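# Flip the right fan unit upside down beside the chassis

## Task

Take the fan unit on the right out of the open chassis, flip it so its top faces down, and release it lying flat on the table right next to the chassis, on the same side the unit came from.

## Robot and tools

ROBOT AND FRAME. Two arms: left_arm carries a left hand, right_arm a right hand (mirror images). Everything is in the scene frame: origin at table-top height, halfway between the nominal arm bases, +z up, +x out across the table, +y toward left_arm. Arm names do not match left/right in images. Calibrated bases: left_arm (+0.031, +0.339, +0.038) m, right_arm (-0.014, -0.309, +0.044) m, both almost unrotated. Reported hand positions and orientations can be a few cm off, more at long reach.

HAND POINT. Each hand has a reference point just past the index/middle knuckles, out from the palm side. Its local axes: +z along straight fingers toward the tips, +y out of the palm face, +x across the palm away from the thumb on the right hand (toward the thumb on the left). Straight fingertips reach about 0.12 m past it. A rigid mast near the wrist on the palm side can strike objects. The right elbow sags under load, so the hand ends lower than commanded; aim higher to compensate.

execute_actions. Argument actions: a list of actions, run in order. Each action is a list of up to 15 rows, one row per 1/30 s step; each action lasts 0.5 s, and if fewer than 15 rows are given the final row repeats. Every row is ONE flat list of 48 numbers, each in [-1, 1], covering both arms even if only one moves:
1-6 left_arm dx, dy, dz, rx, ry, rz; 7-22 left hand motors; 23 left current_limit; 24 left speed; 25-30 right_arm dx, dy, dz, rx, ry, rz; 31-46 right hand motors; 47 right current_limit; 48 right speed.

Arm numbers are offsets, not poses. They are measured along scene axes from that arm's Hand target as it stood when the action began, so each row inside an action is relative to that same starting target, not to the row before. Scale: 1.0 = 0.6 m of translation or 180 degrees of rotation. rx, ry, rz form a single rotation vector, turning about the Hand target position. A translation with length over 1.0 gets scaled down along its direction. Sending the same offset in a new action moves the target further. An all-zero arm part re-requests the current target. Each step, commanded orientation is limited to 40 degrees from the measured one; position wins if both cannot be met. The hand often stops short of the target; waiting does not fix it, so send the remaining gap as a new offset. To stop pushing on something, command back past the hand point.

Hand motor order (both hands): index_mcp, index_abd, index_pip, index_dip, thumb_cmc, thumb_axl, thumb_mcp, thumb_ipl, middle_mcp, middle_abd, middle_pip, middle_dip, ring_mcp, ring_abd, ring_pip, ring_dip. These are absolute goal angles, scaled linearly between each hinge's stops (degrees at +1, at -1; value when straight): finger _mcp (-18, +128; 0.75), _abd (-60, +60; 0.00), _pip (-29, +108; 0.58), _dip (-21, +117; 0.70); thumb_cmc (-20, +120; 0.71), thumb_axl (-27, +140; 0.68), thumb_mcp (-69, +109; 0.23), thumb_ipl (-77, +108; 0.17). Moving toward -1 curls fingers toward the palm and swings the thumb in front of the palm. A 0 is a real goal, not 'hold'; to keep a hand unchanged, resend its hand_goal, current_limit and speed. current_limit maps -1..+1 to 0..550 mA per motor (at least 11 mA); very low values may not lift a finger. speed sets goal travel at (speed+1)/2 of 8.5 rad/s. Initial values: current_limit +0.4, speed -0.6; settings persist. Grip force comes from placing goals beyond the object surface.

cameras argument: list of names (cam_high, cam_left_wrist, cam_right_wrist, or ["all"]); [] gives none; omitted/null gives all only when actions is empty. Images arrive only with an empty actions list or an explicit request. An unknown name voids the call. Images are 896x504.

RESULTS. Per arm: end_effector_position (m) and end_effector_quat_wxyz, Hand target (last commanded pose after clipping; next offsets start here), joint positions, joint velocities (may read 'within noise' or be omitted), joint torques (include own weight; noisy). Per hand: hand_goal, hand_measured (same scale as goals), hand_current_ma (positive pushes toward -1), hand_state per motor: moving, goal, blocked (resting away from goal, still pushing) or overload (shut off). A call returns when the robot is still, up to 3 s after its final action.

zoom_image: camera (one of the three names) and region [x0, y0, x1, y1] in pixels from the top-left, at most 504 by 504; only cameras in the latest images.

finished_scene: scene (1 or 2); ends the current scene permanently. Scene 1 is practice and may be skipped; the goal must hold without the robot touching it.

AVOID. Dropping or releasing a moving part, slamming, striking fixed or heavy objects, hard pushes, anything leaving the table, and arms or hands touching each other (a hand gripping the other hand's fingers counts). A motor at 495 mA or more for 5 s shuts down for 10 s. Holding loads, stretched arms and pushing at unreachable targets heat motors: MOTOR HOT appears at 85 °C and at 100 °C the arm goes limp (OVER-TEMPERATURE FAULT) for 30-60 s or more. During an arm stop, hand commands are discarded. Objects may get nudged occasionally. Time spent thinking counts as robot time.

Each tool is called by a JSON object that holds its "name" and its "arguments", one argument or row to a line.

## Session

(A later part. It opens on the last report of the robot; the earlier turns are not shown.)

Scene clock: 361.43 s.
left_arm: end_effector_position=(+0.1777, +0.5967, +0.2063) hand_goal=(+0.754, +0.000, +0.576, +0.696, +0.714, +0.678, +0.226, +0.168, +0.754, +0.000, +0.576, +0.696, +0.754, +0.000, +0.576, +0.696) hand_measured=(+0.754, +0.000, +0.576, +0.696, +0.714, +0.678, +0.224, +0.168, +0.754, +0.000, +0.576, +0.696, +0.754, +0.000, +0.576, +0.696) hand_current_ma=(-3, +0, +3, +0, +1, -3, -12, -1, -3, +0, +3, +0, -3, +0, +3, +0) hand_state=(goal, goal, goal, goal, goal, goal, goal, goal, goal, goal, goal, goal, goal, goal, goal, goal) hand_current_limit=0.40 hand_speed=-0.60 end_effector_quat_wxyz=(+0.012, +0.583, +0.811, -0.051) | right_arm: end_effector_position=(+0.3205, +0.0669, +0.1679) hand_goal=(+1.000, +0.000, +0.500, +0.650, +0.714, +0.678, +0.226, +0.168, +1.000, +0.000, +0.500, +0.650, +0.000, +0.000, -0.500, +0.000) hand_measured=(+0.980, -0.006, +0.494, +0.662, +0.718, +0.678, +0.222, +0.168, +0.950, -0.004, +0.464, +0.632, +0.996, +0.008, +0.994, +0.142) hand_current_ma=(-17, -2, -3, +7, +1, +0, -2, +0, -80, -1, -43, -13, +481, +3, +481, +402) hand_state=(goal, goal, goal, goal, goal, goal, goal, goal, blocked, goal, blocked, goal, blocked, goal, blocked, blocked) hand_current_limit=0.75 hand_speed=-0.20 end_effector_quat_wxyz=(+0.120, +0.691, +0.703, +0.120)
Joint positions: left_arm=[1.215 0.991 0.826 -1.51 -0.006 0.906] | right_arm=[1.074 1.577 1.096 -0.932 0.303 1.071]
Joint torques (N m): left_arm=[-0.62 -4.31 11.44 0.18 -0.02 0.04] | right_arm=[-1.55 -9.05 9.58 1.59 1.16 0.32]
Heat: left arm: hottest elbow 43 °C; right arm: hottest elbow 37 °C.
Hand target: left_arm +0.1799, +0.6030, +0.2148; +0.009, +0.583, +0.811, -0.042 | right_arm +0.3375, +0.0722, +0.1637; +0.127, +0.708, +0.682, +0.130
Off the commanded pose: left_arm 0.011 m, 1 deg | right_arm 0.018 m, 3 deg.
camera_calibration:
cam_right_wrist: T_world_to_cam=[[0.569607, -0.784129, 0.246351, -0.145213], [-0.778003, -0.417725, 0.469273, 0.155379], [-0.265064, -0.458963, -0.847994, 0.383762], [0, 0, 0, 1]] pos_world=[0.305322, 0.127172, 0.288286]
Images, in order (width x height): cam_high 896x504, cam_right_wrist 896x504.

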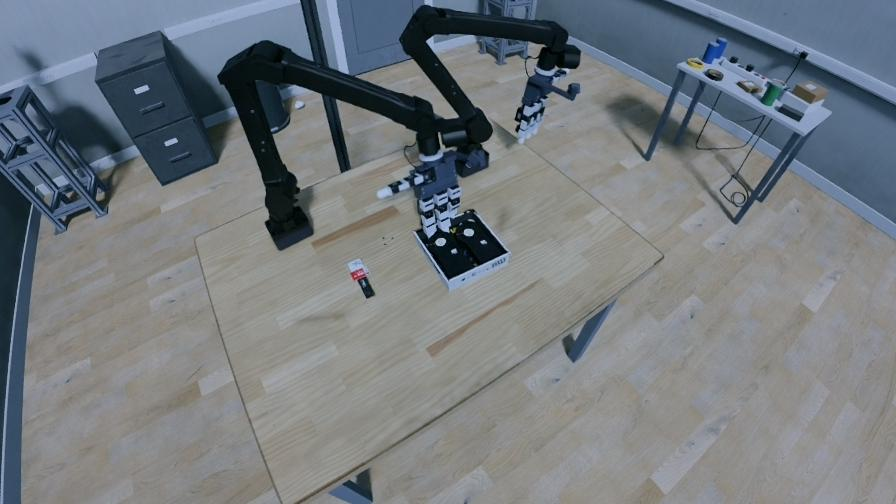

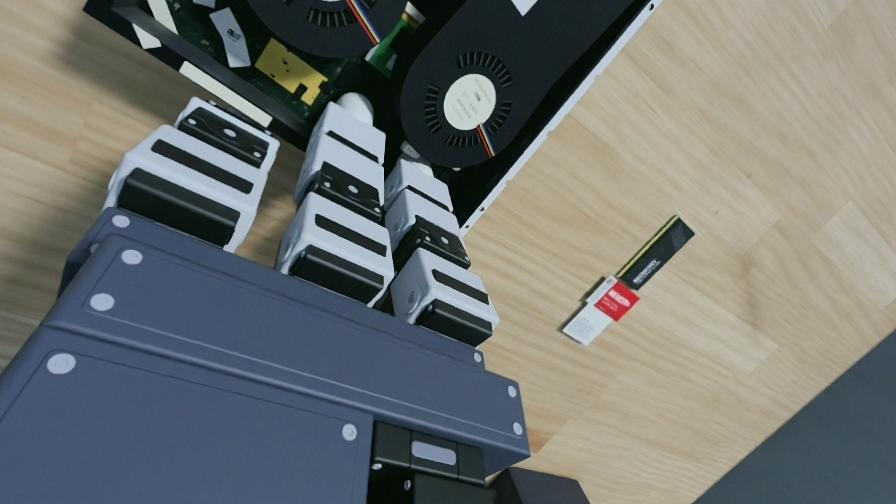

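{"name": "execute_actions", "arguments": {
  "actions": [
    [[0,0,0,0,0,0,0.754,0,0.576,0.696,0.714,0.678,0.226,0.168,0.754,0,0.576,0.696,0.754,0,0.576,0.696,0.4,-0.6,0,0,0,0,0,0,1,0,0.5,0.65,0.714,0.678,0.226,0.168,1,0,0.5,0.65,1,0,1,1,0.75,-0.2]],
    [[0,0,0,0,0,0,0.754,0,0.576,0.696,0.714,0.678,0.226,0.168,0.754,0,0.576,0.696,0.754,0,0.576,0.696,0.4,-0.6,0,0,0.1,0,0,0,1,0,0.5,0.65,0.714,0.678,0.226,0.168,1,0,0.5,0.65,1,0,1,1,0.75,-0.2]]
  ],
  "cameras": ["cam_right_wrist","cam_high"]
}}

{"name": "zoom_image", "arguments": {
  "camera": "cam_high",
  "region": [400, 195, 520, 295]
}}

{"name": "zoom_image", "arguments": {
  "camera": "cam_right_wrist",
  "region": [280, 0, 580, 250]
}}

Scene clock: 363.10 s.
left_arm: end_effector_position=(+0.1777, +0.5967, +0.2063) hand_goal=(+0.754, +0.000, +0.576, +0.696, +0.714, +0.678, +0.226, +0.168, +0.754, +0.000, +0.576, +0.696, +0.754, +0.000, +0.576, +0.696) hand_measured=(+0.754, +0.000, +0.576, +0.696, +0.714, +0.678, +0.224, +0.168, +0.754, +0.000, +0.576, +0.696, +0.754, +0.000, +0.576, +0.696) hand_current_ma=(-3, +0, +3, +0, +1, -3, -12, -1, -3, +0, +3, +0, -3, +0, +3, +0) hand_state=(goal, goal, goal, goal, goal, goal, goal, goal, goal, goal, goal, goal, goal, goal, goal, goal) hand_current_limit=0.40 hand_speed=-0.60 end_effector_quat_wxyz=(+0.012, +0.583, +0.811, -0.051) | right_arm: end_effector_position=(+0.3248, +0.0627, +0.1987) hand_goal=(+1.000, +0.000, +0.500, +0.650, +0.714, +0.678, +0.226, +0.168, +1.000, +0.000, +0.500, +0.650, +1.000, +0.000, +1.000, +1.000) hand_measured=(+1.000, -0.004, +0.502, +0.652, +0.718, +0.678, +0.222, +0.168, +0.996, -0.002, +0.498, +0.648, +1.000, +0.002, +1.000, +0.996) hand_current_ma=(+0, -1, +1, +1, +1, +0, -2, +0, -1, -1, -1, -1, +0, +0, +0, -1) hand_state=(goal, goal, goal, goal, goal, goal, goal, goal, goal, goal, goal, goal, goal, goal, goal, goal) hand_current_limit=0.75 hand_speed=-0.20 end_effector_quat_wxyz=(+0.135, +0.698, +0.695, +0.106)
Joint positions: left_arm=[1.215 0.991 0.826 -1.51 -0.006 0.906] | right_arm=[1.069 1.565 1.168 -1.055 0.325 1.094]
Joint torques (N m): left_arm=[-0.5 -4.13 11.41 0.14 -0.02 0.04] | right_arm=[-1.2 -13.45 11.32 0.09 0.44 0.09]
Heat: left arm: hottest elbow 43 °C; right arm: hottest elbow 37 °C.
Hand target: left_arm +0.1799, +0.6030, +0.2148; +0.009, +0.583, +0.811, -0.042 | right_arm +0.3374, +0.0723, +0.2237; +0.127, +0.708, +0.682, +0.130
Off the commanded pose: left_arm 0.011 m, 1 deg | right_arm 0.030 m, 3 deg.
camera_calibration:
cam_right_wrist: T_world_to_cam=[[0.545729, -0.791058, 0.276418, -0.15632], [-0.790956, -0.377354, 0.481657, 0.141688], [-0.276711, -0.481489, -0.831625, 0.411034], [0, 0, 0, 1]] pos_world=[0.311115, 0.127716, 0.316791]
Images, in order (width x height): cam_high 896x504, cam_right_wrist 896x504.

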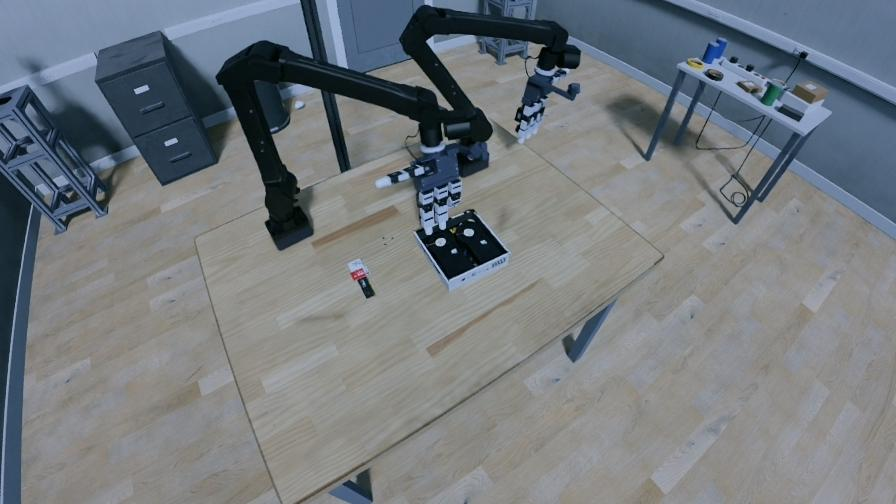

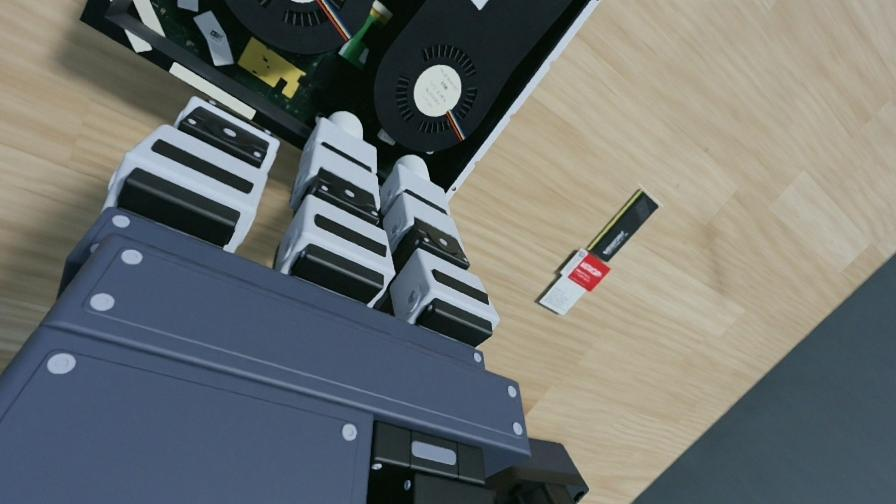

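Scaled by 4.200.

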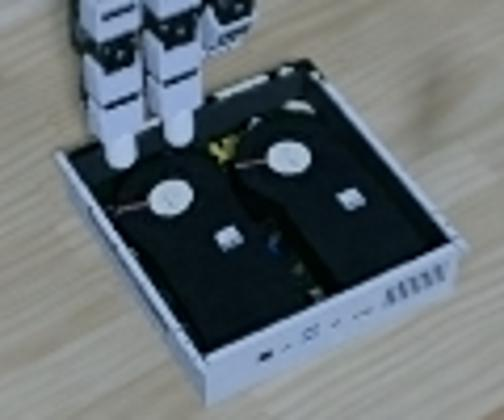

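Scaled by 1.680.

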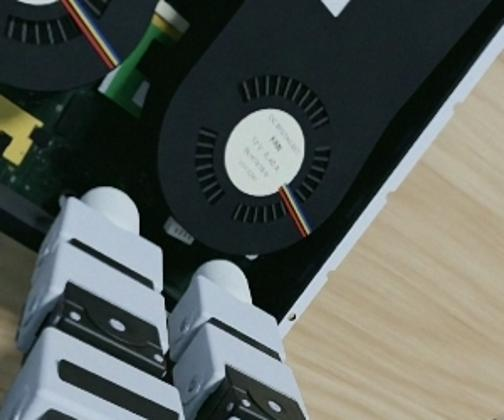

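{"name": "execute_actions", "arguments": {
  "actions": [
    [[0,0,0,0,0,0,0.754,0,0.576,0.696,0.714,0.678,0.226,0.168,0.754,0,0.576,0.696,0.754,0,0.576,0.696,0.4,-0.6,-0.021,-0.0455,0.015,0,0,-0.0556,1,0,0.5,0.65,0.714,0.678,0.226,0.168,1,0,0.5,0.65,1,0,1,1,0.75,-0.2]]
  ],
  "cameras": ["cam_right_wrist"]
}}

{"name": "zoom_image", "arguments": {
  "camera": "cam_right_wrist",
  "region": [280, 0, 580, 250]
}}

Scene clock: 365.23 s.
left_arm: end_effector_position=(+0.1777, +0.5967, +0.2063) hand_goal=(+0.754, +0.000, +0.576, +0.696, +0.714, +0.678, +0.226, +0.168, +0.754, +0.000, +0.576, +0.696, +0.754, +0.000, +0.576, +0.696) hand_measured=(+0.754, +0.000, +0.576, +0.696, +0.714, +0.678, +0.224, +0.168, +0.754, +0.000, +0.576, +0.696, +0.754, +0.000, +0.576, +0.696) hand_current_ma=(-3, +0, +3, +0, +1, -3, -12, -1, -3, +0, +3, +0, -3, +0, +3, +0) hand_state=(goal, goal, goal, goal, goal, goal, goal, goal, goal, goal, goal, goal, goal, goal, goal, goal) hand_current_limit=0.40 hand_speed=-0.60 end_effector_quat_wxyz=(+0.012, +0.583, +0.811, -0.051) | right_arm: end_effector_position=(+0.3154, +0.0329, +0.2064) hand_goal=(+1.000, +0.000, +0.500, +0.650, +0.714, +0.678, +0.226, +0.168, +1.000, +0.000, +0.500, +0.650, +1.000, +0.000, +1.000, +1.000) hand_measured=(+1.000, -0.004, +0.502, +0.652, +0.718, +0.678, +0.222, +0.168, +0.996, -0.002, +0.498, +0.648, +1.000, +0.002, +1.000, +0.996) hand_current_ma=(+0, -1, +1, +1, +1, +0, -2, +0, -1, -1, -1, -1, +0, +0, +0, -1) hand_state=(goal, goal, goal, goal, goal, goal, goal, goal, goal, goal, goal, goal, goal, goal, goal, goal) hand_current_limit=0.75 hand_speed=-0.20 end_effector_quat_wxyz=(+0.148, +0.758, +0.629, +0.092)
Joint positions: left_arm=[1.215 0.991 0.826 -1.51 -0.006 0.906] | right_arm=[1.069 1.558 1.181 -1.142 0.347 1.284]
Joint torques (N m): left_arm=[-0.56 -4.25 11.41 0.2 -0.02 0.03] | right_arm=[-0.56 -13.57 11.36 -0.08 0.53 0.09]
Heat: left arm: hottest elbow 43 °C; right arm: hottest elbow 38 °C.
Hand target: left_arm +0.1799, +0.6030, +0.2148; +0.009, +0.583, +0.811, -0.042 | right_arm +0.3249, +0.0451, +0.2328; +0.138, +0.765, +0.618, +0.118
Off the commanded pose: left_arm 0.011 m, 1 deg | right_arm 0.030 m, 4 deg.
camera_calibration:
cam_right_wrist: T_world_to_cam=[[0.393637, -0.874102, 0.284596, -0.127867], [-0.847316, -0.224933, 0.481104, 0.132142], [-0.356519, -0.430523, -0.829183, 0.423521], [0, 0, 0, 1]] pos_world=[0.313292, 0.10029, 0.323992]
Images, in order (width x height): cam_right_wrist 896x504.

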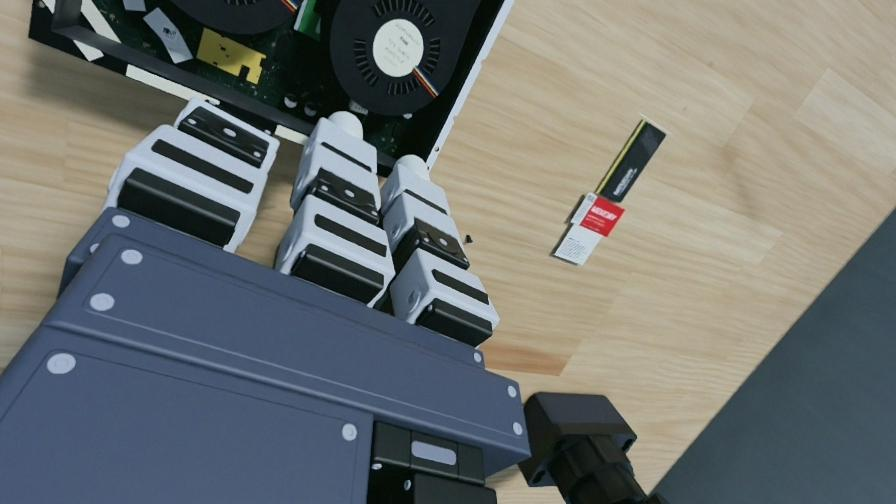

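Scaled by 1.680.

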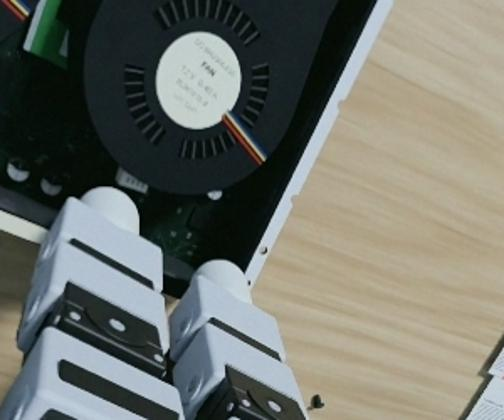

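{"name": "execute_actions", "arguments": {
  "actions": [
    [[0,0,0,0,0,0,0.754,0,0.576,0.696,0.714,0.678,0.226,0.168,0.754,0,0.576,0.696,0.754,0,0.576,0.696,0.4,-0.6,-0.003,-0.006,-0.05,0,0,0,1,0,0.5,0.65,0.714,0.678,0.226,0.168,1,0,0.5,0.65,1,0,1,1,0.75,-0.2]]
  ],
  "cameras": ["cam_right_wrist"]
}}

{"name": "zoom_image", "arguments": {
  "camera": "cam_right_wrist",
  "region": [280, 0, 580, 250]
}}

Scene clock: 366.70 s.
left_arm: end_effector_position=(+0.1777, +0.5967, +0.2063) hand_goal=(+0.754, +0.000, +0.576, +0.696, +0.714, +0.678, +0.226, +0.168, +0.754, +0.000, +0.576, +0.696, +0.754, +0.000, +0.576, +0.696) hand_measured=(+0.754, +0.000, +0.576, +0.696, +0.714, +0.678, +0.224, +0.168, +0.754, +0.000, +0.576, +0.696, +0.754, +0.000, +0.576, +0.696) hand_current_ma=(-3, +0, +3, +0, +1, -3, -12, -1, -3, +0, +3, +0, -3, +0, +3, +0) hand_state=(goal, goal, goal, goal, goal, goal, goal, goal, goal, goal, goal, goal, goal, goal, goal, goal) hand_current_limit=0.40 hand_speed=-0.60 end_effector_quat_wxyz=(+0.012, +0.583, +0.811, -0.051) | right_arm: end_effector_position=(+0.3207, +0.0434, +0.2076) hand_goal=(+1.000, +0.000, +0.500, +0.650, +0.714, +0.678, +0.226, +0.168, +1.000, +0.000, +0.500, +0.650, +1.000, +0.000, +1.000, +1.000) hand_measured=(+1.000, -0.004, +0.502, +0.652, +0.718, +0.678, +0.222, +0.168, +0.998, -0.002, +0.498, +0.648, +1.000, +0.002, +1.000, +0.996) hand_current_ma=(+0, -1, +1, +1, +1, +0, -2, +0, -1, +0, -1, -1, +0, +0, +0, -1) hand_state=(goal, goal, goal, goal, goal, goal, goal, goal, goal, goal, goal, goal, goal, goal, goal, goal) hand_current_limit=0.75 hand_speed=-0.20 end_effector_quat_wxyz=(+0.137, +0.760, +0.624, +0.118)
Joint positions: left_arm=[1.215 0.991 0.826 -1.51 -0.006 0.906] | right_arm=[1.069 1.558 1.181 -1.085 0.347 1.286]
Joint torques (N m): left_arm=[-0.44 -4.19 11.43 0.18 -0.03 0.03] | right_arm=[-0.56 -11.99 7.15 0.87 0.54 0.09]
Heat: left arm: hottest elbow 43 °C; right arm: hottest elbow 38 °C.
Hand target: left_arm +0.1799, +0.6030, +0.2148; +0.009, +0.583, +0.811, -0.042 | right_arm +0.3231, +0.0414, +0.2028; +0.138, +0.765, +0.618, +0.118
Off the commanded pose: left_arm 0.011 m, 1 deg | right_arm 0.006 m, 1 deg.
camera_calibration:
cam_right_wrist: T_world_to_cam=[[0.384984, -0.888633, 0.249236, -0.110363], [-0.860043, -0.247452, 0.446199, 0.150752], [-0.334834, -0.386133, -0.859528, 0.428315], [0, 0, 0, 1]] pos_world=[0.315555, 0.104618, 0.328389]
Images, in order (width x height): cam_right_wrist 896x504.

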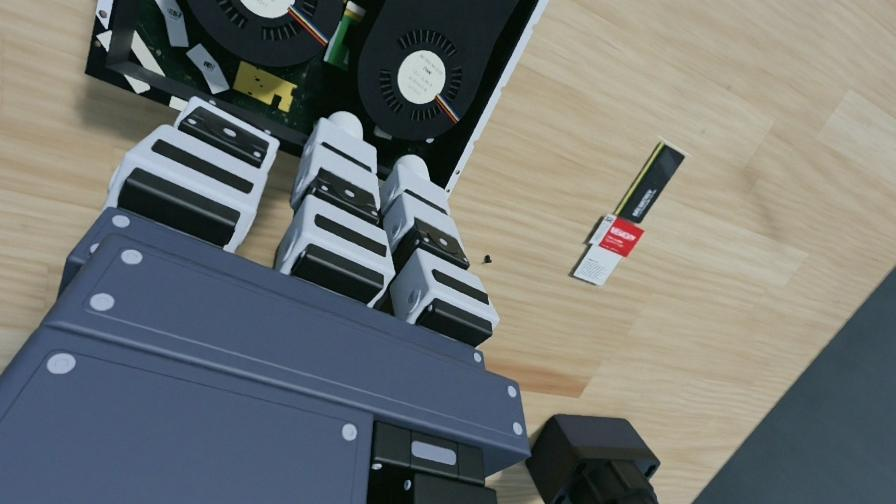

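Scaled by 1.680.

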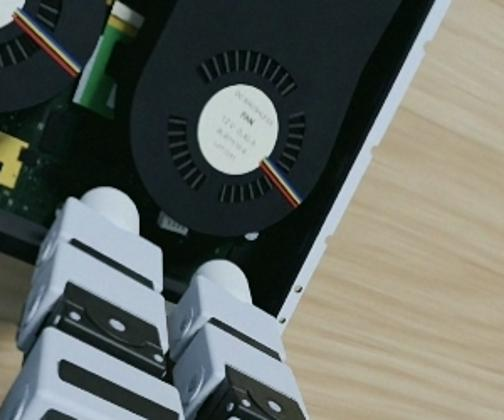

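{"name": "execute_actions", "arguments": {
  "actions": [
    [[0,0,0,0,0,0,0.754,0,0.576,0.696,0.714,0.678,0.226,0.168,0.754,0,0.576,0.696,0.754,0,0.576,0.696,0.4,-0.6,-0.007,-0.009,-0.065,0,0,0,1,0,0.5,0.65,0.714,0.678,0.226,0.168,1,0,0.5,0.65,1,0,1,1,0.75,-0.2]]
  ],
  "cameras": ["cam_right_wrist"]
}}

{"name": "zoom_image", "arguments": {
  "camera": "cam_right_wrist",
  "region": [280, 0, 580, 250]
}}

Scene clock: 367.97 s.
left_arm: end_effector_position=(+0.1777, +0.5967, +0.2063) hand_goal=(+0.754, +0.000, +0.576, +0.696, +0.714, +0.678, +0.226, +0.168, +0.754, +0.000, +0.576, +0.696, +0.754, +0.000, +0.576, +0.696) hand_measured=(+0.754, +0.000, +0.576, +0.696, +0.714, +0.678, +0.224, +0.168, +0.754, +0.000, +0.576, +0.696, +0.754, +0.000, +0.576, +0.696) hand_current_ma=(-3, +0, +3, +0, +1, -3, -12, -1, -3, +0, +3, +0, -3, +0, +3, +0) hand_state=(goal, goal, goal, goal, goal, goal, goal, goal, goal, goal, goal, goal, goal, goal, goal, goal) hand_current_limit=0.40 hand_speed=-0.60 end_effector_quat_wxyz=(+0.012, +0.583, +0.811, -0.051) | right_arm: end_effector_position=(+0.3187, +0.0371, +0.1758) hand_goal=(+1.000, +0.000, +0.500, +0.650, +0.714, +0.678, +0.226, +0.168, +1.000, +0.000, +0.500, +0.650, +1.000, +0.000, +1.000, +1.000) hand_measured=(+1.000, +0.010, +0.500, +0.654, +0.718, +0.678, +0.222, +0.168, +0.998, -0.002, +0.498, +0.648, +1.000, +0.002, +1.000, +0.996) hand_current_ma=(+0, +4, +0, +1, +1, +0, -2, +0, -1, +0, -1, -1, +0, +0, +0, -1) hand_state=(goal, goal, goal, goal, goal, goal, goal, goal, goal, goal, goal, goal, goal, goal, goal, goal) hand_current_limit=0.75 hand_speed=-0.20 end_effector_quat_wxyz=(+0.139, +0.761, +0.621, +0.123)
Joint positions: left_arm=[1.215 0.991 0.826 -1.51 -0.006 0.906] | right_arm=[1.069 1.576 1.107 -0.987 0.355 1.289]
Joint torques (N m): left_arm=[-0.5 -4.13 11.43 0.16 -0.02 0.04] | right_arm=[-0.26 -11.16 6.46 1.22 0.29 0.09]
Heat: left arm: hottest elbow 43 °C; right arm: hottest elbow 38 °C.
Hand target: left_arm +0.1799, +0.6030, +0.2148; +0.009, +0.583, +0.811, -0.042 | right_arm +0.3188, +0.0360, +0.1638; +0.138, +0.765, +0.618, +0.118
Off the commanded pose: left_arm 0.011 m, 1 deg | right_arm 0.012 m, 1 deg.
camera_calibration:
cam_right_wrist: T_world_to_cam=[[0.37929, -0.890971, 0.249619, -0.105429], [-0.86518, -0.245864, 0.437052, 0.164852], [-0.328028, -0.381735, -0.864104, 0.396389], [0, 0, 0, 1]] pos_world=[0.312641, 0.0979122, 0.29679]
Images, in order (width x height): cam_right_wrist 896x504.

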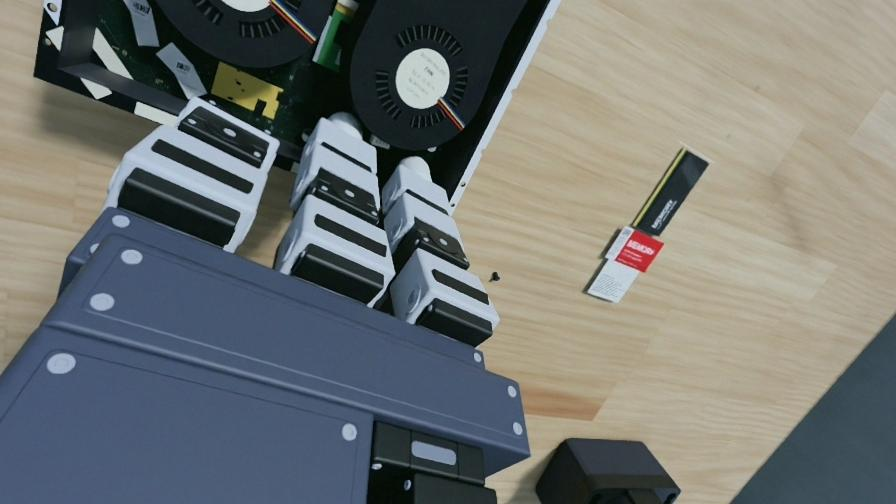

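Scaled by 1.680.

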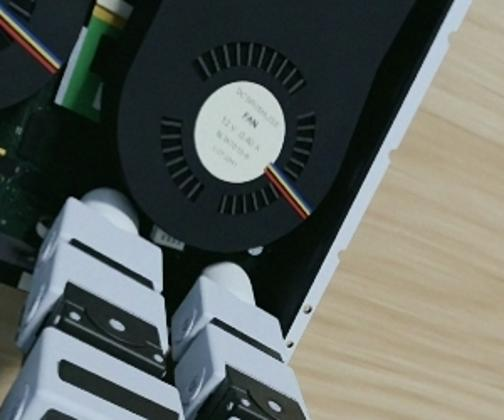

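{"name": "execute_actions", "arguments": {
  "actions": [
    [[0,0,0,0,0,0,0.754,0,0.576,0.696,0.714,0.678,0.226,0.168,0.754,0,0.576,0.696,0.754,0,0.576,0.696,0.4,-0.6,0.04,-0.006,0,0,0,0,1,0,0.5,0.65,0.714,0.678,0.226,0.168,1,0,0.5,0.65,1,0,1,1,0.75,-0.2]]
  ],
  "cameras": ["cam_right_wrist","cam_high"]
}}

{"name": "zoom_image", "arguments": {
  "camera": "cam_high",
  "region": [400, 195, 520, 295]
}}

Scene clock: 369.47 s.
left_arm: end_effector_position=(+0.1777, +0.5967, +0.2063) hand_goal=(+0.754, +0.000, +0.576, +0.696, +0.714, +0.678, +0.226, +0.168, +0.754, +0.000, +0.576, +0.696, +0.754, +0.000, +0.576, +0.696) hand_measured=(+0.754, +0.000, +0.576, +0.696, +0.714, +0.678, +0.224, +0.168, +0.754, +0.000, +0.576, +0.696, +0.754, +0.000, +0.576, +0.696) hand_current_ma=(-3, +0, +3, +0, +1, -3, -12, -1, -3, +0, +3, +0, -3, +0, +3, +0) hand_state=(goal, goal, goal, goal, goal, goal, goal, goal, goal, goal, goal, goal, goal, goal, goal, goal) hand_current_limit=0.40 hand_speed=-0.60 end_effector_quat_wxyz=(+0.012, +0.583, +0.811, -0.051) | right_arm: end_effector_position=(+0.3281, +0.0363, +0.1711) hand_goal=(+1.000, +0.000, +0.500, +0.650, +0.714, +0.678, +0.226, +0.168, +1.000, +0.000, +0.500, +0.650, +1.000, +0.000, +1.000, +1.000) hand_measured=(+1.000, +0.004, +0.502, +0.652, +0.718, +0.678, +0.222, +0.168, +1.000, +0.002, +0.512, +0.654, +1.000, +0.002, +1.000, +1.000) hand_current_ma=(+0, +1, +1, +1, +1, +0, -2, +0, +0, +0, +7, +1, +0, +0, +0, +0) hand_state=(goal, goal, goal, goal, goal, goal, goal, goal, goal, goal, goal, goal, goal, goal, goal, goal) hand_current_limit=0.75 hand_speed=-0.20 end_effector_quat_wxyz=(+0.129, +0.760, +0.626, +0.120)
Joint positions: left_arm=[1.215 0.991 0.826 -1.51 -0.006 0.906] | right_arm=[1.043 1.581 1.107 -0.969 0.33 1.253]
Joint torques (N m): left_arm=[-0.56 -4.25 11.4 0.16 -0.02 0.04] | right_arm=[-2.32 -10.34 7.83 1.14 0.93 -0.07]
Heat: left arm: hottest elbow 43 °C; right arm: hottest elbow 38 °C.
Hand target: left_arm +0.1799, +0.6030, +0.2148; +0.009, +0.583, +0.811, -0.042 | right_arm +0.3429, +0.0323, +0.1637; +0.138, +0.765, +0.618, +0.118
Off the commanded pose: left_arm 0.011 m, 1 deg | right_arm 0.017 m, 2 deg.
camera_calibration:
cam_right_wrist: T_world_to_cam=[[0.393295, -0.889097, 0.234148, -0.110574], [-0.854639, -0.259636, 0.449647, 0.169716], [-0.338986, -0.376956, -0.86197, 0.39805], [0, 0, 0, 1]] pos_world=[0.323468, 0.0958003, 0.292685]
Images, in order (width x height): cam_high 896x504, cam_right_wrist 896x504.

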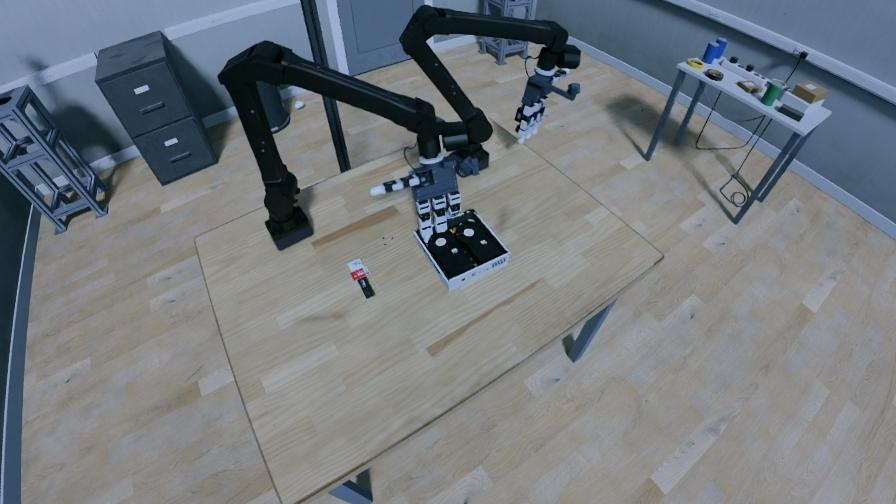

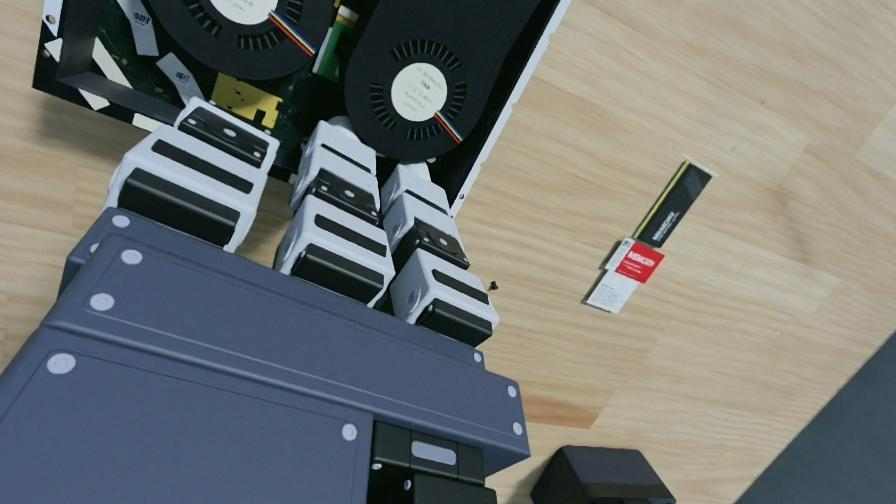

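Scaled by 4.200.

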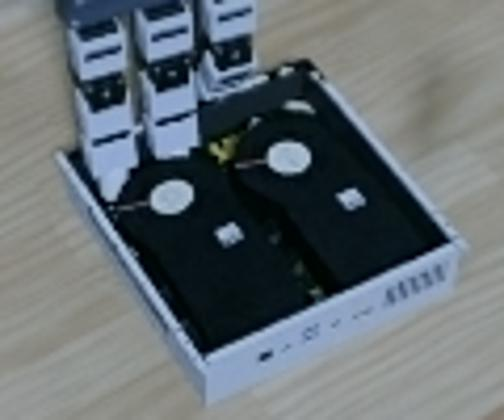

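{"name": "execute_actions", "arguments": {
  "actions": [
    [[0,0,0,0,0,0,0.754,0,0.576,0.696,0.714,0.678,0.226,0.168,0.754,0,0.576,0.696,0.754,0,0.576,0.696,0.4,-0.6,0.02,-0.003,0.06,0,0,0,1,0,0.5,0.65,0.714,0.678,0.226,0.168,1,0,0.5,0.65,1,0,1,1,0.75,-0.2]]
  ],
  "cameras": ["cam_right_wrist","cam_high"]
}}

{"name": "zoom_image", "arguments": {
  "camera": "cam_high",
  "region": [400, 195, 520, 295]
}}

Scene clock: 370.50 s.
left_arm: end_effector_position=(+0.1777, +0.5967, +0.2063) hand_goal=(+0.754, +0.000, +0.576, +0.696, +0.714, +0.678, +0.226, +0.168, +0.754, +0.000, +0.576, +0.696, +0.754, +0.000, +0.576, +0.696) hand_measured=(+0.754, +0.000, +0.576, +0.696, +0.714, +0.678, +0.224, +0.168, +0.754, +0.000, +0.576, +0.696, +0.754, +0.000, +0.576, +0.696) hand_current_ma=(-3, +0, +3, +0, +1, -3, -12, -1, -3, +0, +3, +0, -3, +0, +3, +0) hand_state=(goal, goal, goal, goal, goal, goal, goal, goal, goal, goal, goal, goal, goal, goal, goal, goal) hand_current_limit=0.40 hand_speed=-0.60 end_effector_quat_wxyz=(+0.012, +0.583, +0.811, -0.051) | right_arm: end_effector_position=(+0.3321, +0.0287, +0.1758) hand_goal=(+1.000, +0.000, +0.500, +0.650, +0.714, +0.678, +0.226, +0.168, +1.000, +0.000, +0.500, +0.650, +1.000, +0.000, +1.000, +1.000) hand_measured=(+1.000, +0.000, +0.502, +0.652, +0.718, +0.678, +0.222, +0.168, +1.000, -0.022, +0.534, +0.666, +1.000, -0.002, +1.000, +1.000) hand_current_ma=(+0, +0, +1, +1, +1, +0, -2, +0, +0, -15, +38, +12, +0, -1, +0, +0) hand_state=(goal, goal, goal, goal, goal, goal, goal, goal, goal, blocked, blocked, goal, goal, goal, goal, goal) hand_current_limit=0.75 hand_speed=-0.20 end_effector_quat_wxyz=(+0.133, +0.758, +0.631, +0.099)
Joint positions: left_arm=[1.215 0.991 0.826 -1.51 -0.006 0.906] | right_arm=[1.025 1.581 1.128 -1.026 0.321 1.232]
Joint torques (N m): left_arm=[-0.44 -4.19 11.4 0.16 -0.02 0.03] | right_arm=[-2.84 -13.1 10.88 -0.14 1.16 -0.12]
Heat: left arm: hottest elbow 43 °C; right arm: hottest elbow 38 °C.
Hand target: left_arm +0.1799, +0.6030, +0.2148; +0.009, +0.583, +0.811, -0.042 | right_arm +0.3548, +0.0306, +0.1997; +0.138, +0.765, +0.618, +0.118
Off the commanded pose: left_arm 0.011 m, 1 deg | right_arm 0.033 m, 3 deg.
camera_calibration:
cam_right_wrist: T_world_to_cam=[[0.401576, -0.879918, 0.253932, -0.126538], [-0.841771, -0.245407, 0.480829, 0.158878], [-0.360773, -0.406842, -0.839239, 0.404828], [0, 0, 0, 1]] pos_world=[0.330605, 0.0923482, 0.295486]
Images, in order (width x height): cam_high 896x504, cam_right_wrist 896x504.

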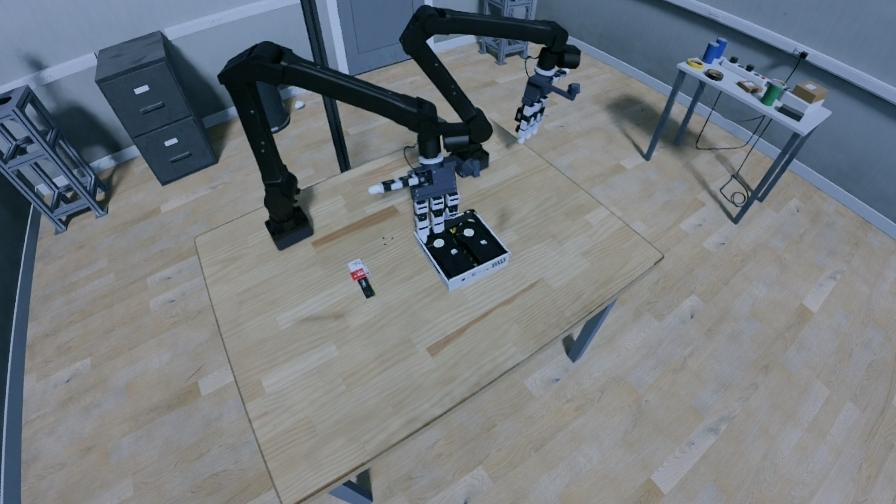

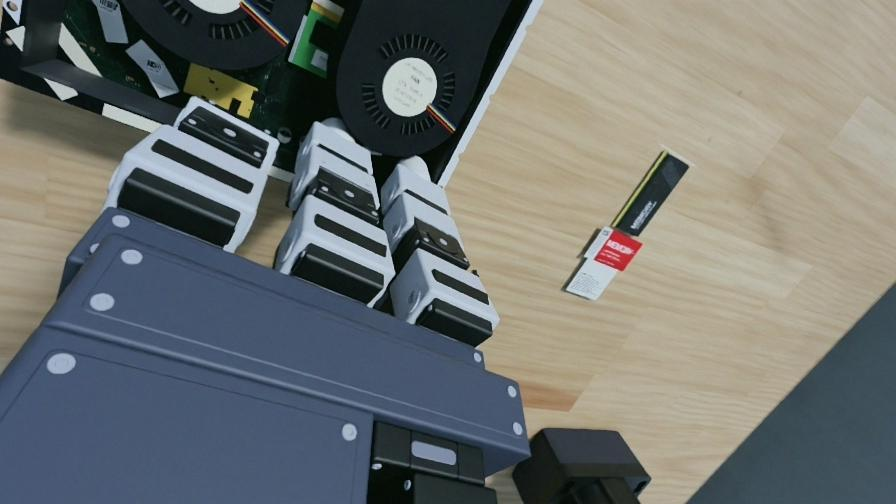

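Scaled by 4.200.

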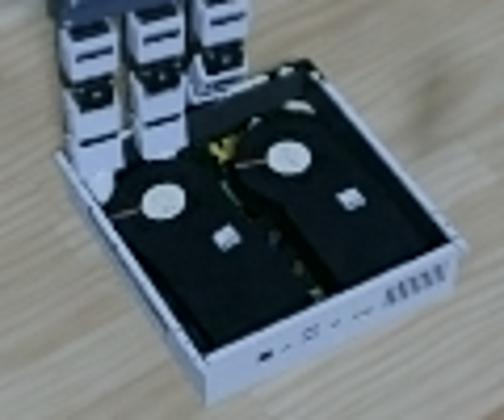

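{"name": "execute_actions", "arguments": {
  "actions": [
    [[0,0,0,0,0,0,0.754,0,0.576,0.696,0.714,0.678,0.226,0.168,0.754,0,0.576,0.696,0.754,0,0.576,0.696,0.4,-0.6,0,0.035,0.01,0,0,0,1,0,0.5,0.65,0.714,0.678,0.226,0.168,1,0,0.5,0.65,1,0,1,1,0.75,-0.2]]
  ],
  "cameras": ["cam_right_wrist","cam_high"]
}}

{"name": "zoom_image", "arguments": {
  "camera": "cam_high",
  "region": [400, 195, 520, 295]
}}

Scene clock: 371.53 s.
left_arm: end_effector_position=(+0.1777, +0.5967, +0.2063) hand_goal=(+0.754, +0.000, +0.576, +0.696, +0.714, +0.678, +0.226, +0.168, +0.754, +0.000, +0.576, +0.696, +0.754, +0.000, +0.576, +0.696) hand_measured=(+0.754, +0.000, +0.576, +0.696, +0.714, +0.678, +0.224, +0.168, +0.754, +0.000, +0.576, +0.696, +0.754, +0.000, +0.576, +0.696) hand_current_ma=(-3, +0, +3, +0, +1, -3, -12, -1, -3, +0, +3, +0, -3, +0, +3, +0) hand_state=(goal, goal, goal, goal, goal, goal, goal, goal, goal, goal, goal, goal, goal, goal, goal, goal) hand_current_limit=0.40 hand_speed=-0.60 end_effector_quat_wxyz=(+0.012, +0.583, +0.811, -0.051) | right_arm: end_effector_position=(+0.3363, +0.0360, +0.1863) hand_goal=(+1.000, +0.000, +0.500, +0.650, +0.714, +0.678, +0.226, +0.168, +1.000, +0.000, +0.500, +0.650, +1.000, +0.000, +1.000, +1.000) hand_measured=(+1.000, +0.004, +0.506, +0.652, +0.718, +0.678, +0.222, +0.168, +1.000, -0.002, +0.540, +0.670, +1.000, -0.002, +1.000, +1.000) hand_current_ma=(+0, +1, +2, +1, +1, +0, -2, +0, +0, +0, +51, +17, +0, +0, +0, +0) hand_state=(goal, goal, goal, goal, goal, goal, goal, goal, goal, goal, blocked, blocked, goal, goal, goal, goal) hand_current_limit=0.75 hand_speed=-0.20 end_effector_quat_wxyz=(+0.136, +0.759, +0.630, +0.093)
Joint positions: left_arm=[1.215 0.991 0.826 -1.51 -0.006 0.906] | right_arm=[1.025 1.597 1.178 -1.075 0.322 1.235]
Joint torques (N m): left_arm=[-0.5 -4.31 11.4 0.17 -0.03 0.03] | right_arm=[-0.91 -11.63 12.03 0.39 1.23 0.06]
Heat: left arm: hottest elbow 43 °C; right arm: hottest elbow 38 °C.
Hand target: left_arm +0.1799, +0.6030, +0.2148; +0.009, +0.583, +0.811, -0.042 | right_arm +0.3548, +0.0516, +0.2057; +0.138, +0.765, +0.618, +0.118
Off the commanded pose: left_arm 0.011 m, 1 deg | right_arm 0.031 m, 3 deg.
camera_calibration:
cam_right_wrist: T_world_to_cam=[[0.400628, -0.878118, 0.261546, -0.125571], [-0.839426, -0.237356, 0.488903, 0.156587], [-0.367235, -0.415417, -0.832206, 0.419247], [0, 0, 0, 1]] pos_world=[0.335713, 0.101064, 0.305187]
Images, in order (width x height): cam_high 896x504, cam_right_wrist 896x504.

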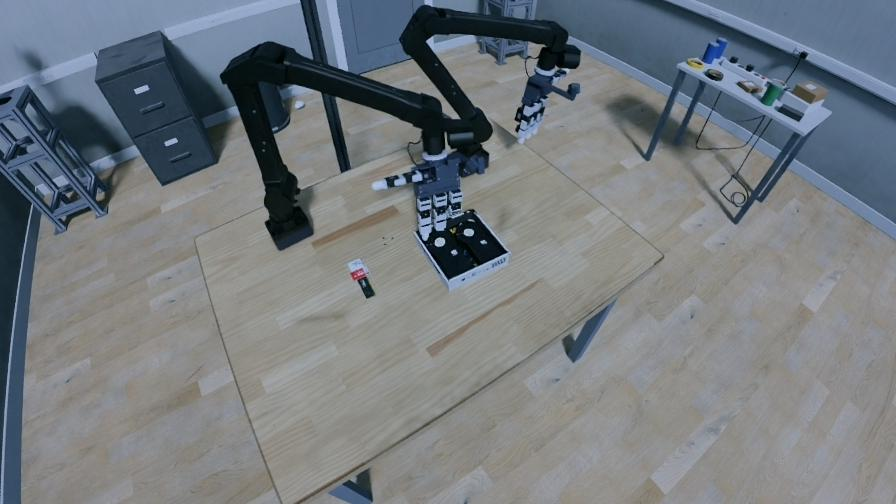

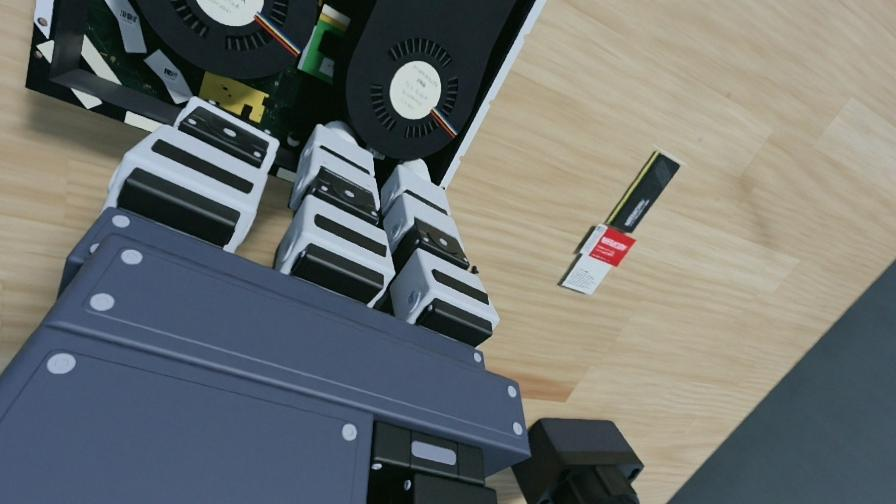

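Scaled by 4.200.

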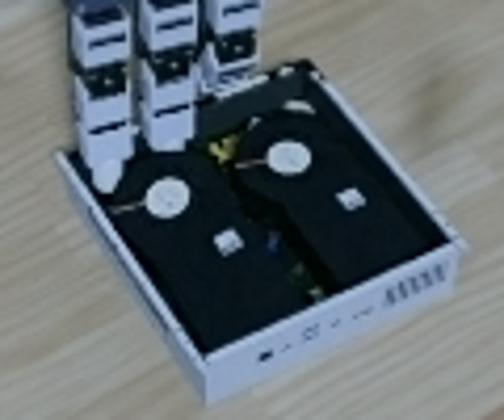

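{"name": "execute_actions", "arguments": {
  "actions": [
    [[0,0,0,0,0,0,0.754,0,0.576,0.696,0.714,0.678,0.226,0.168,0.754,0,0.576,0.696,0.754,0,0.576,0.696,0.4,-0.6,0.015,0.008,0.035,0,0,0,1,0,0.5,0.65,0.714,0.678,0.226,0.168,1,0,0.5,0.65,1,0,1,1,0.75,-0.2]]
  ],
  "cameras": ["cam_right_wrist","cam_high"]
}}

{"name": "zoom_image", "arguments": {
  "camera": "cam_high",
  "region": [400, 195, 520, 295]
}}

Scene clock: 372.67 s.
left_arm: end_effector_position=(+0.1777, +0.5967, +0.2063) hand_goal=(+0.754, +0.000, +0.576, +0.696, +0.714, +0.678, +0.226, +0.168, +0.754, +0.000, +0.576, +0.696, +0.754, +0.000, +0.576, +0.696) hand_measured=(+0.754, +0.000, +0.576, +0.696, +0.714, +0.678, +0.224, +0.168, +0.754, +0.000, +0.576, +0.696, +0.754, +0.000, +0.576, +0.696) hand_current_ma=(-3, +0, +3, +0, +1, -3, -12, -1, -3, +0, +3, +0, -3, +0, +3, +0) hand_state=(goal, goal, goal, goal, goal, goal, goal, goal, goal, goal, goal, goal, goal, goal, goal, goal) hand_current_limit=0.40 hand_speed=-0.60 end_effector_quat_wxyz=(+0.012, +0.583, +0.811, -0.051) | right_arm: end_effector_position=(+0.3388, +0.0417, +0.2026) hand_goal=(+1.000, +0.000, +0.500, +0.650, +0.714, +0.678, +0.226, +0.168, +1.000, +0.000, +0.500, +0.650, +1.000, +0.000, +1.000, +1.000) hand_measured=(+1.000, +0.006, +0.512, +0.656, +0.718, +0.678, +0.222, +0.168, +1.000, +0.004, +0.544, +0.672, +1.000, -0.002, +1.000, +1.000) hand_current_ma=(+0, +2, +8, +2, +1, +0, -2, +0, +0, +1, +58, +20, +0, +0, +0, +0) hand_state=(goal, goal, goal, goal, goal, goal, goal, goal, goal, goal, blocked, blocked, goal, goal, goal, goal) hand_current_limit=0.75 hand_speed=-0.20 end_effector_quat_wxyz=(+0.136, +0.759, +0.631, +0.087)
Joint positions: left_arm=[1.215 0.991 0.826 -1.51 -0.006 0.906] | right_arm=[1.025 1.6 1.23 -1.134 0.318 1.236]
Joint torques (N m): left_arm=[-0.56 -4.13 11.43 0.12 -0.03 0.03] | right_arm=[-1.85 -11.99 12.64 0.54 1.33 -0.04]
Heat: left arm: hottest elbow 43 °C; right arm: hottest elbow 38 °C.
Hand target: left_arm +0.1799, +0.6030, +0.2148; +0.009, +0.583, +0.811, -0.042 | right_arm +0.3638, +0.0564, +0.2267; +0.138, +0.765, +0.618, +0.118
Off the commanded pose: left_arm 0.011 m, 1 deg | right_arm 0.038 m, 4 deg.
camera_calibration:
cam_right_wrist: T_world_to_cam=[[0.402718, -0.876308, 0.26439, -0.12721], [-0.835372, -0.233811, 0.49748, 0.148846], [-0.374128, -0.421209, -0.826203, 0.437424], [0, 0, 0, 1]] pos_world=[0.339225, 0.107573, 0.320986]
Images, in order (width x height): cam_high 896x504, cam_right_wrist 896x504.

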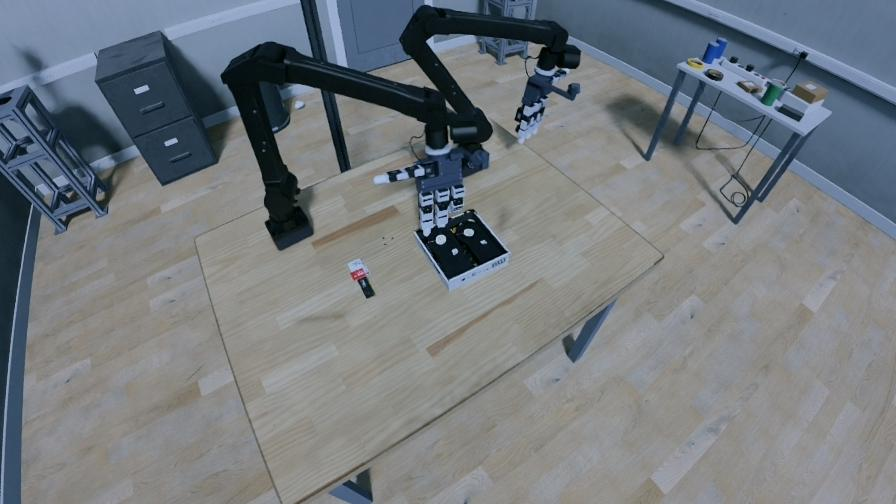

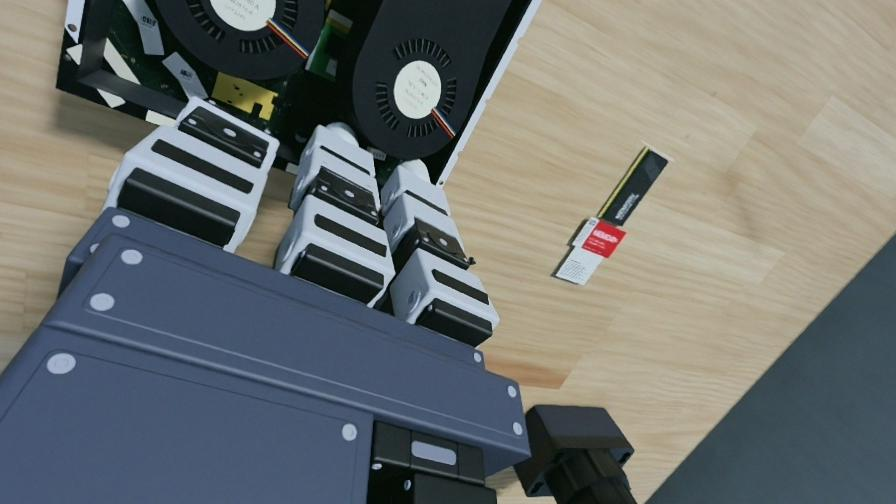

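Scaled by 4.200.

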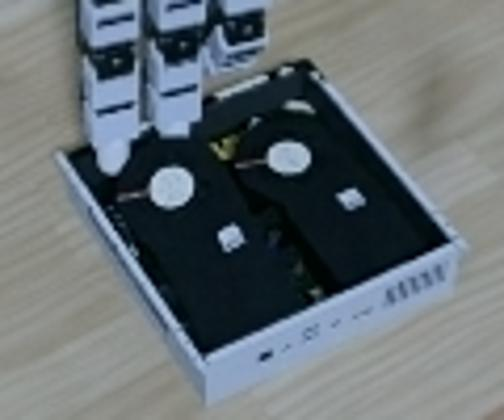

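{"name": "execute_actions", "arguments": {
  "actions": [
    [[0,0,0,0,0,0,0.754,0,0.576,0.696,0.714,0.678,0.226,0.168,0.754,0,0.576,0.696,0.754,0,0.576,0.696,0.4,-0.6,0.015,0,0.035,0,0,0,1,0,0.5,0.65,0.714,0.678,0.226,0.168,1,0,0.5,0.65,1,0,1,1,0.75,-0.2]]
  ],
  "cameras": ["cam_right_wrist","cam_high"]
}}

{"name": "zoom_image", "arguments": {
  "camera": "cam_high",
  "region": [400, 195, 520, 295]
}}

Scene clock: 373.83 s.
left_arm: end_effector_position=(+0.1777, +0.5967, +0.2063) hand_goal=(+0.754, +0.000, +0.576, +0.696, +0.714, +0.678, +0.226, +0.168, +0.754, +0.000, +0.576, +0.696, +0.754, +0.000, +0.576, +0.696) hand_measured=(+0.754, +0.000, +0.576, +0.696, +0.714, +0.678, +0.224, +0.168, +0.754, +0.000, +0.576, +0.696, +0.754, +0.000, +0.576, +0.696) hand_current_ma=(-3, +0, +3, +0, +1, -3, -12, -1, -3, +0, +3, +0, -3, +0, +3, +0) hand_state=(goal, goal, goal, goal, goal, goal, goal, goal, goal, goal, goal, goal, goal, goal, goal, goal) hand_current_limit=0.40 hand_speed=-0.60 end_effector_quat_wxyz=(+0.012, +0.583, +0.811, -0.051) | right_arm: end_effector_position=(+0.3420, +0.0470, +0.2200) hand_goal=(+1.000, +0.000, +0.500, +0.650, +0.714, +0.678, +0.226, +0.168, +1.000, +0.000, +0.500, +0.650, +1.000, +0.000, +1.000, +1.000) hand_measured=(+1.000, +0.006, +0.520, +0.658, +0.718, +0.678, +0.222, +0.168, +1.000, +0.006, +0.544, +0.672, +1.000, -0.002, +1.000, +1.000) hand_current_ma=(+0, +2, +15, +4, +1, +0, -2, +0, +0, +2, +59, +20, +0, +0, +0, +0) hand_state=(goal, goal, goal, goal, goal, goal, goal, goal, goal, goal, blocked, blocked, goal, goal, goal, goal) hand_current_limit=0.75 hand_speed=-0.20 end_effector_quat_wxyz=(+0.136, +0.757, +0.633, +0.085)
Joint positions: left_arm=[1.215 0.991 0.826 -1.51 -0.006 0.906] | right_arm=[1.024 1.6 1.28 -1.187 0.315 1.23]
Joint torques (N m): left_arm=[-0.38 -4.13 11.38 0.13 -0.02 0.03] | right_arm=[-3.08 -12.75 12.75 0.68 1.37 -0.14]
Heat: left arm: hottest elbow 43 °C; right arm: hottest elbow 38 °C.
Hand target: left_arm +0.1799, +0.6030, +0.2148; +0.009, +0.583, +0.811, -0.042 | right_arm +0.3729, +0.0563, +0.2478; +0.138, +0.765, +0.618, +0.118
Off the commanded pose: left_arm 0.011 m, 1 deg | right_arm 0.042 m, 4 deg.
camera_calibration:
cam_right_wrist: T_world_to_cam=[[0.407708, -0.873561, 0.26583, -0.130637], [-0.832204, -0.235678, 0.501889, 0.142105], [-0.37578, -0.425849, -0.823069, 0.455344], [0, 0, 0, 1]] pos_world=[0.342631, 0.113279, 0.338185]
Images, in order (width x height): cam_high 896x504, cam_right_wrist 896x504.

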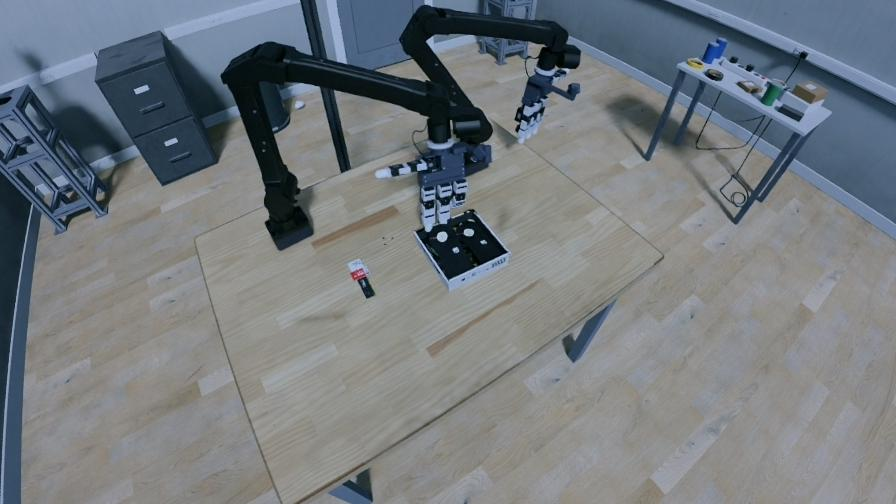

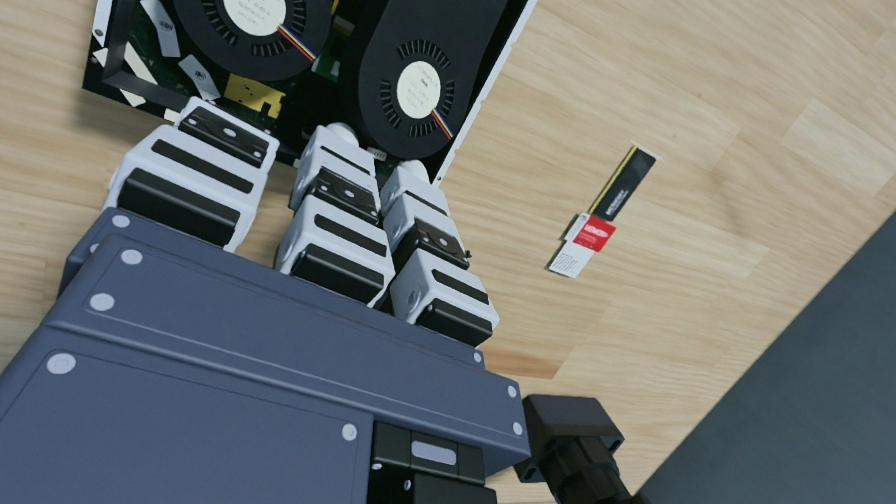

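Scaled by 4.200.

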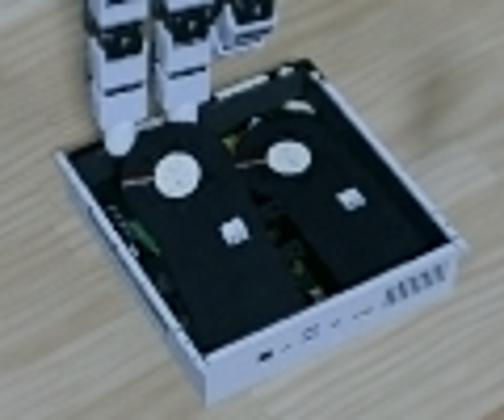

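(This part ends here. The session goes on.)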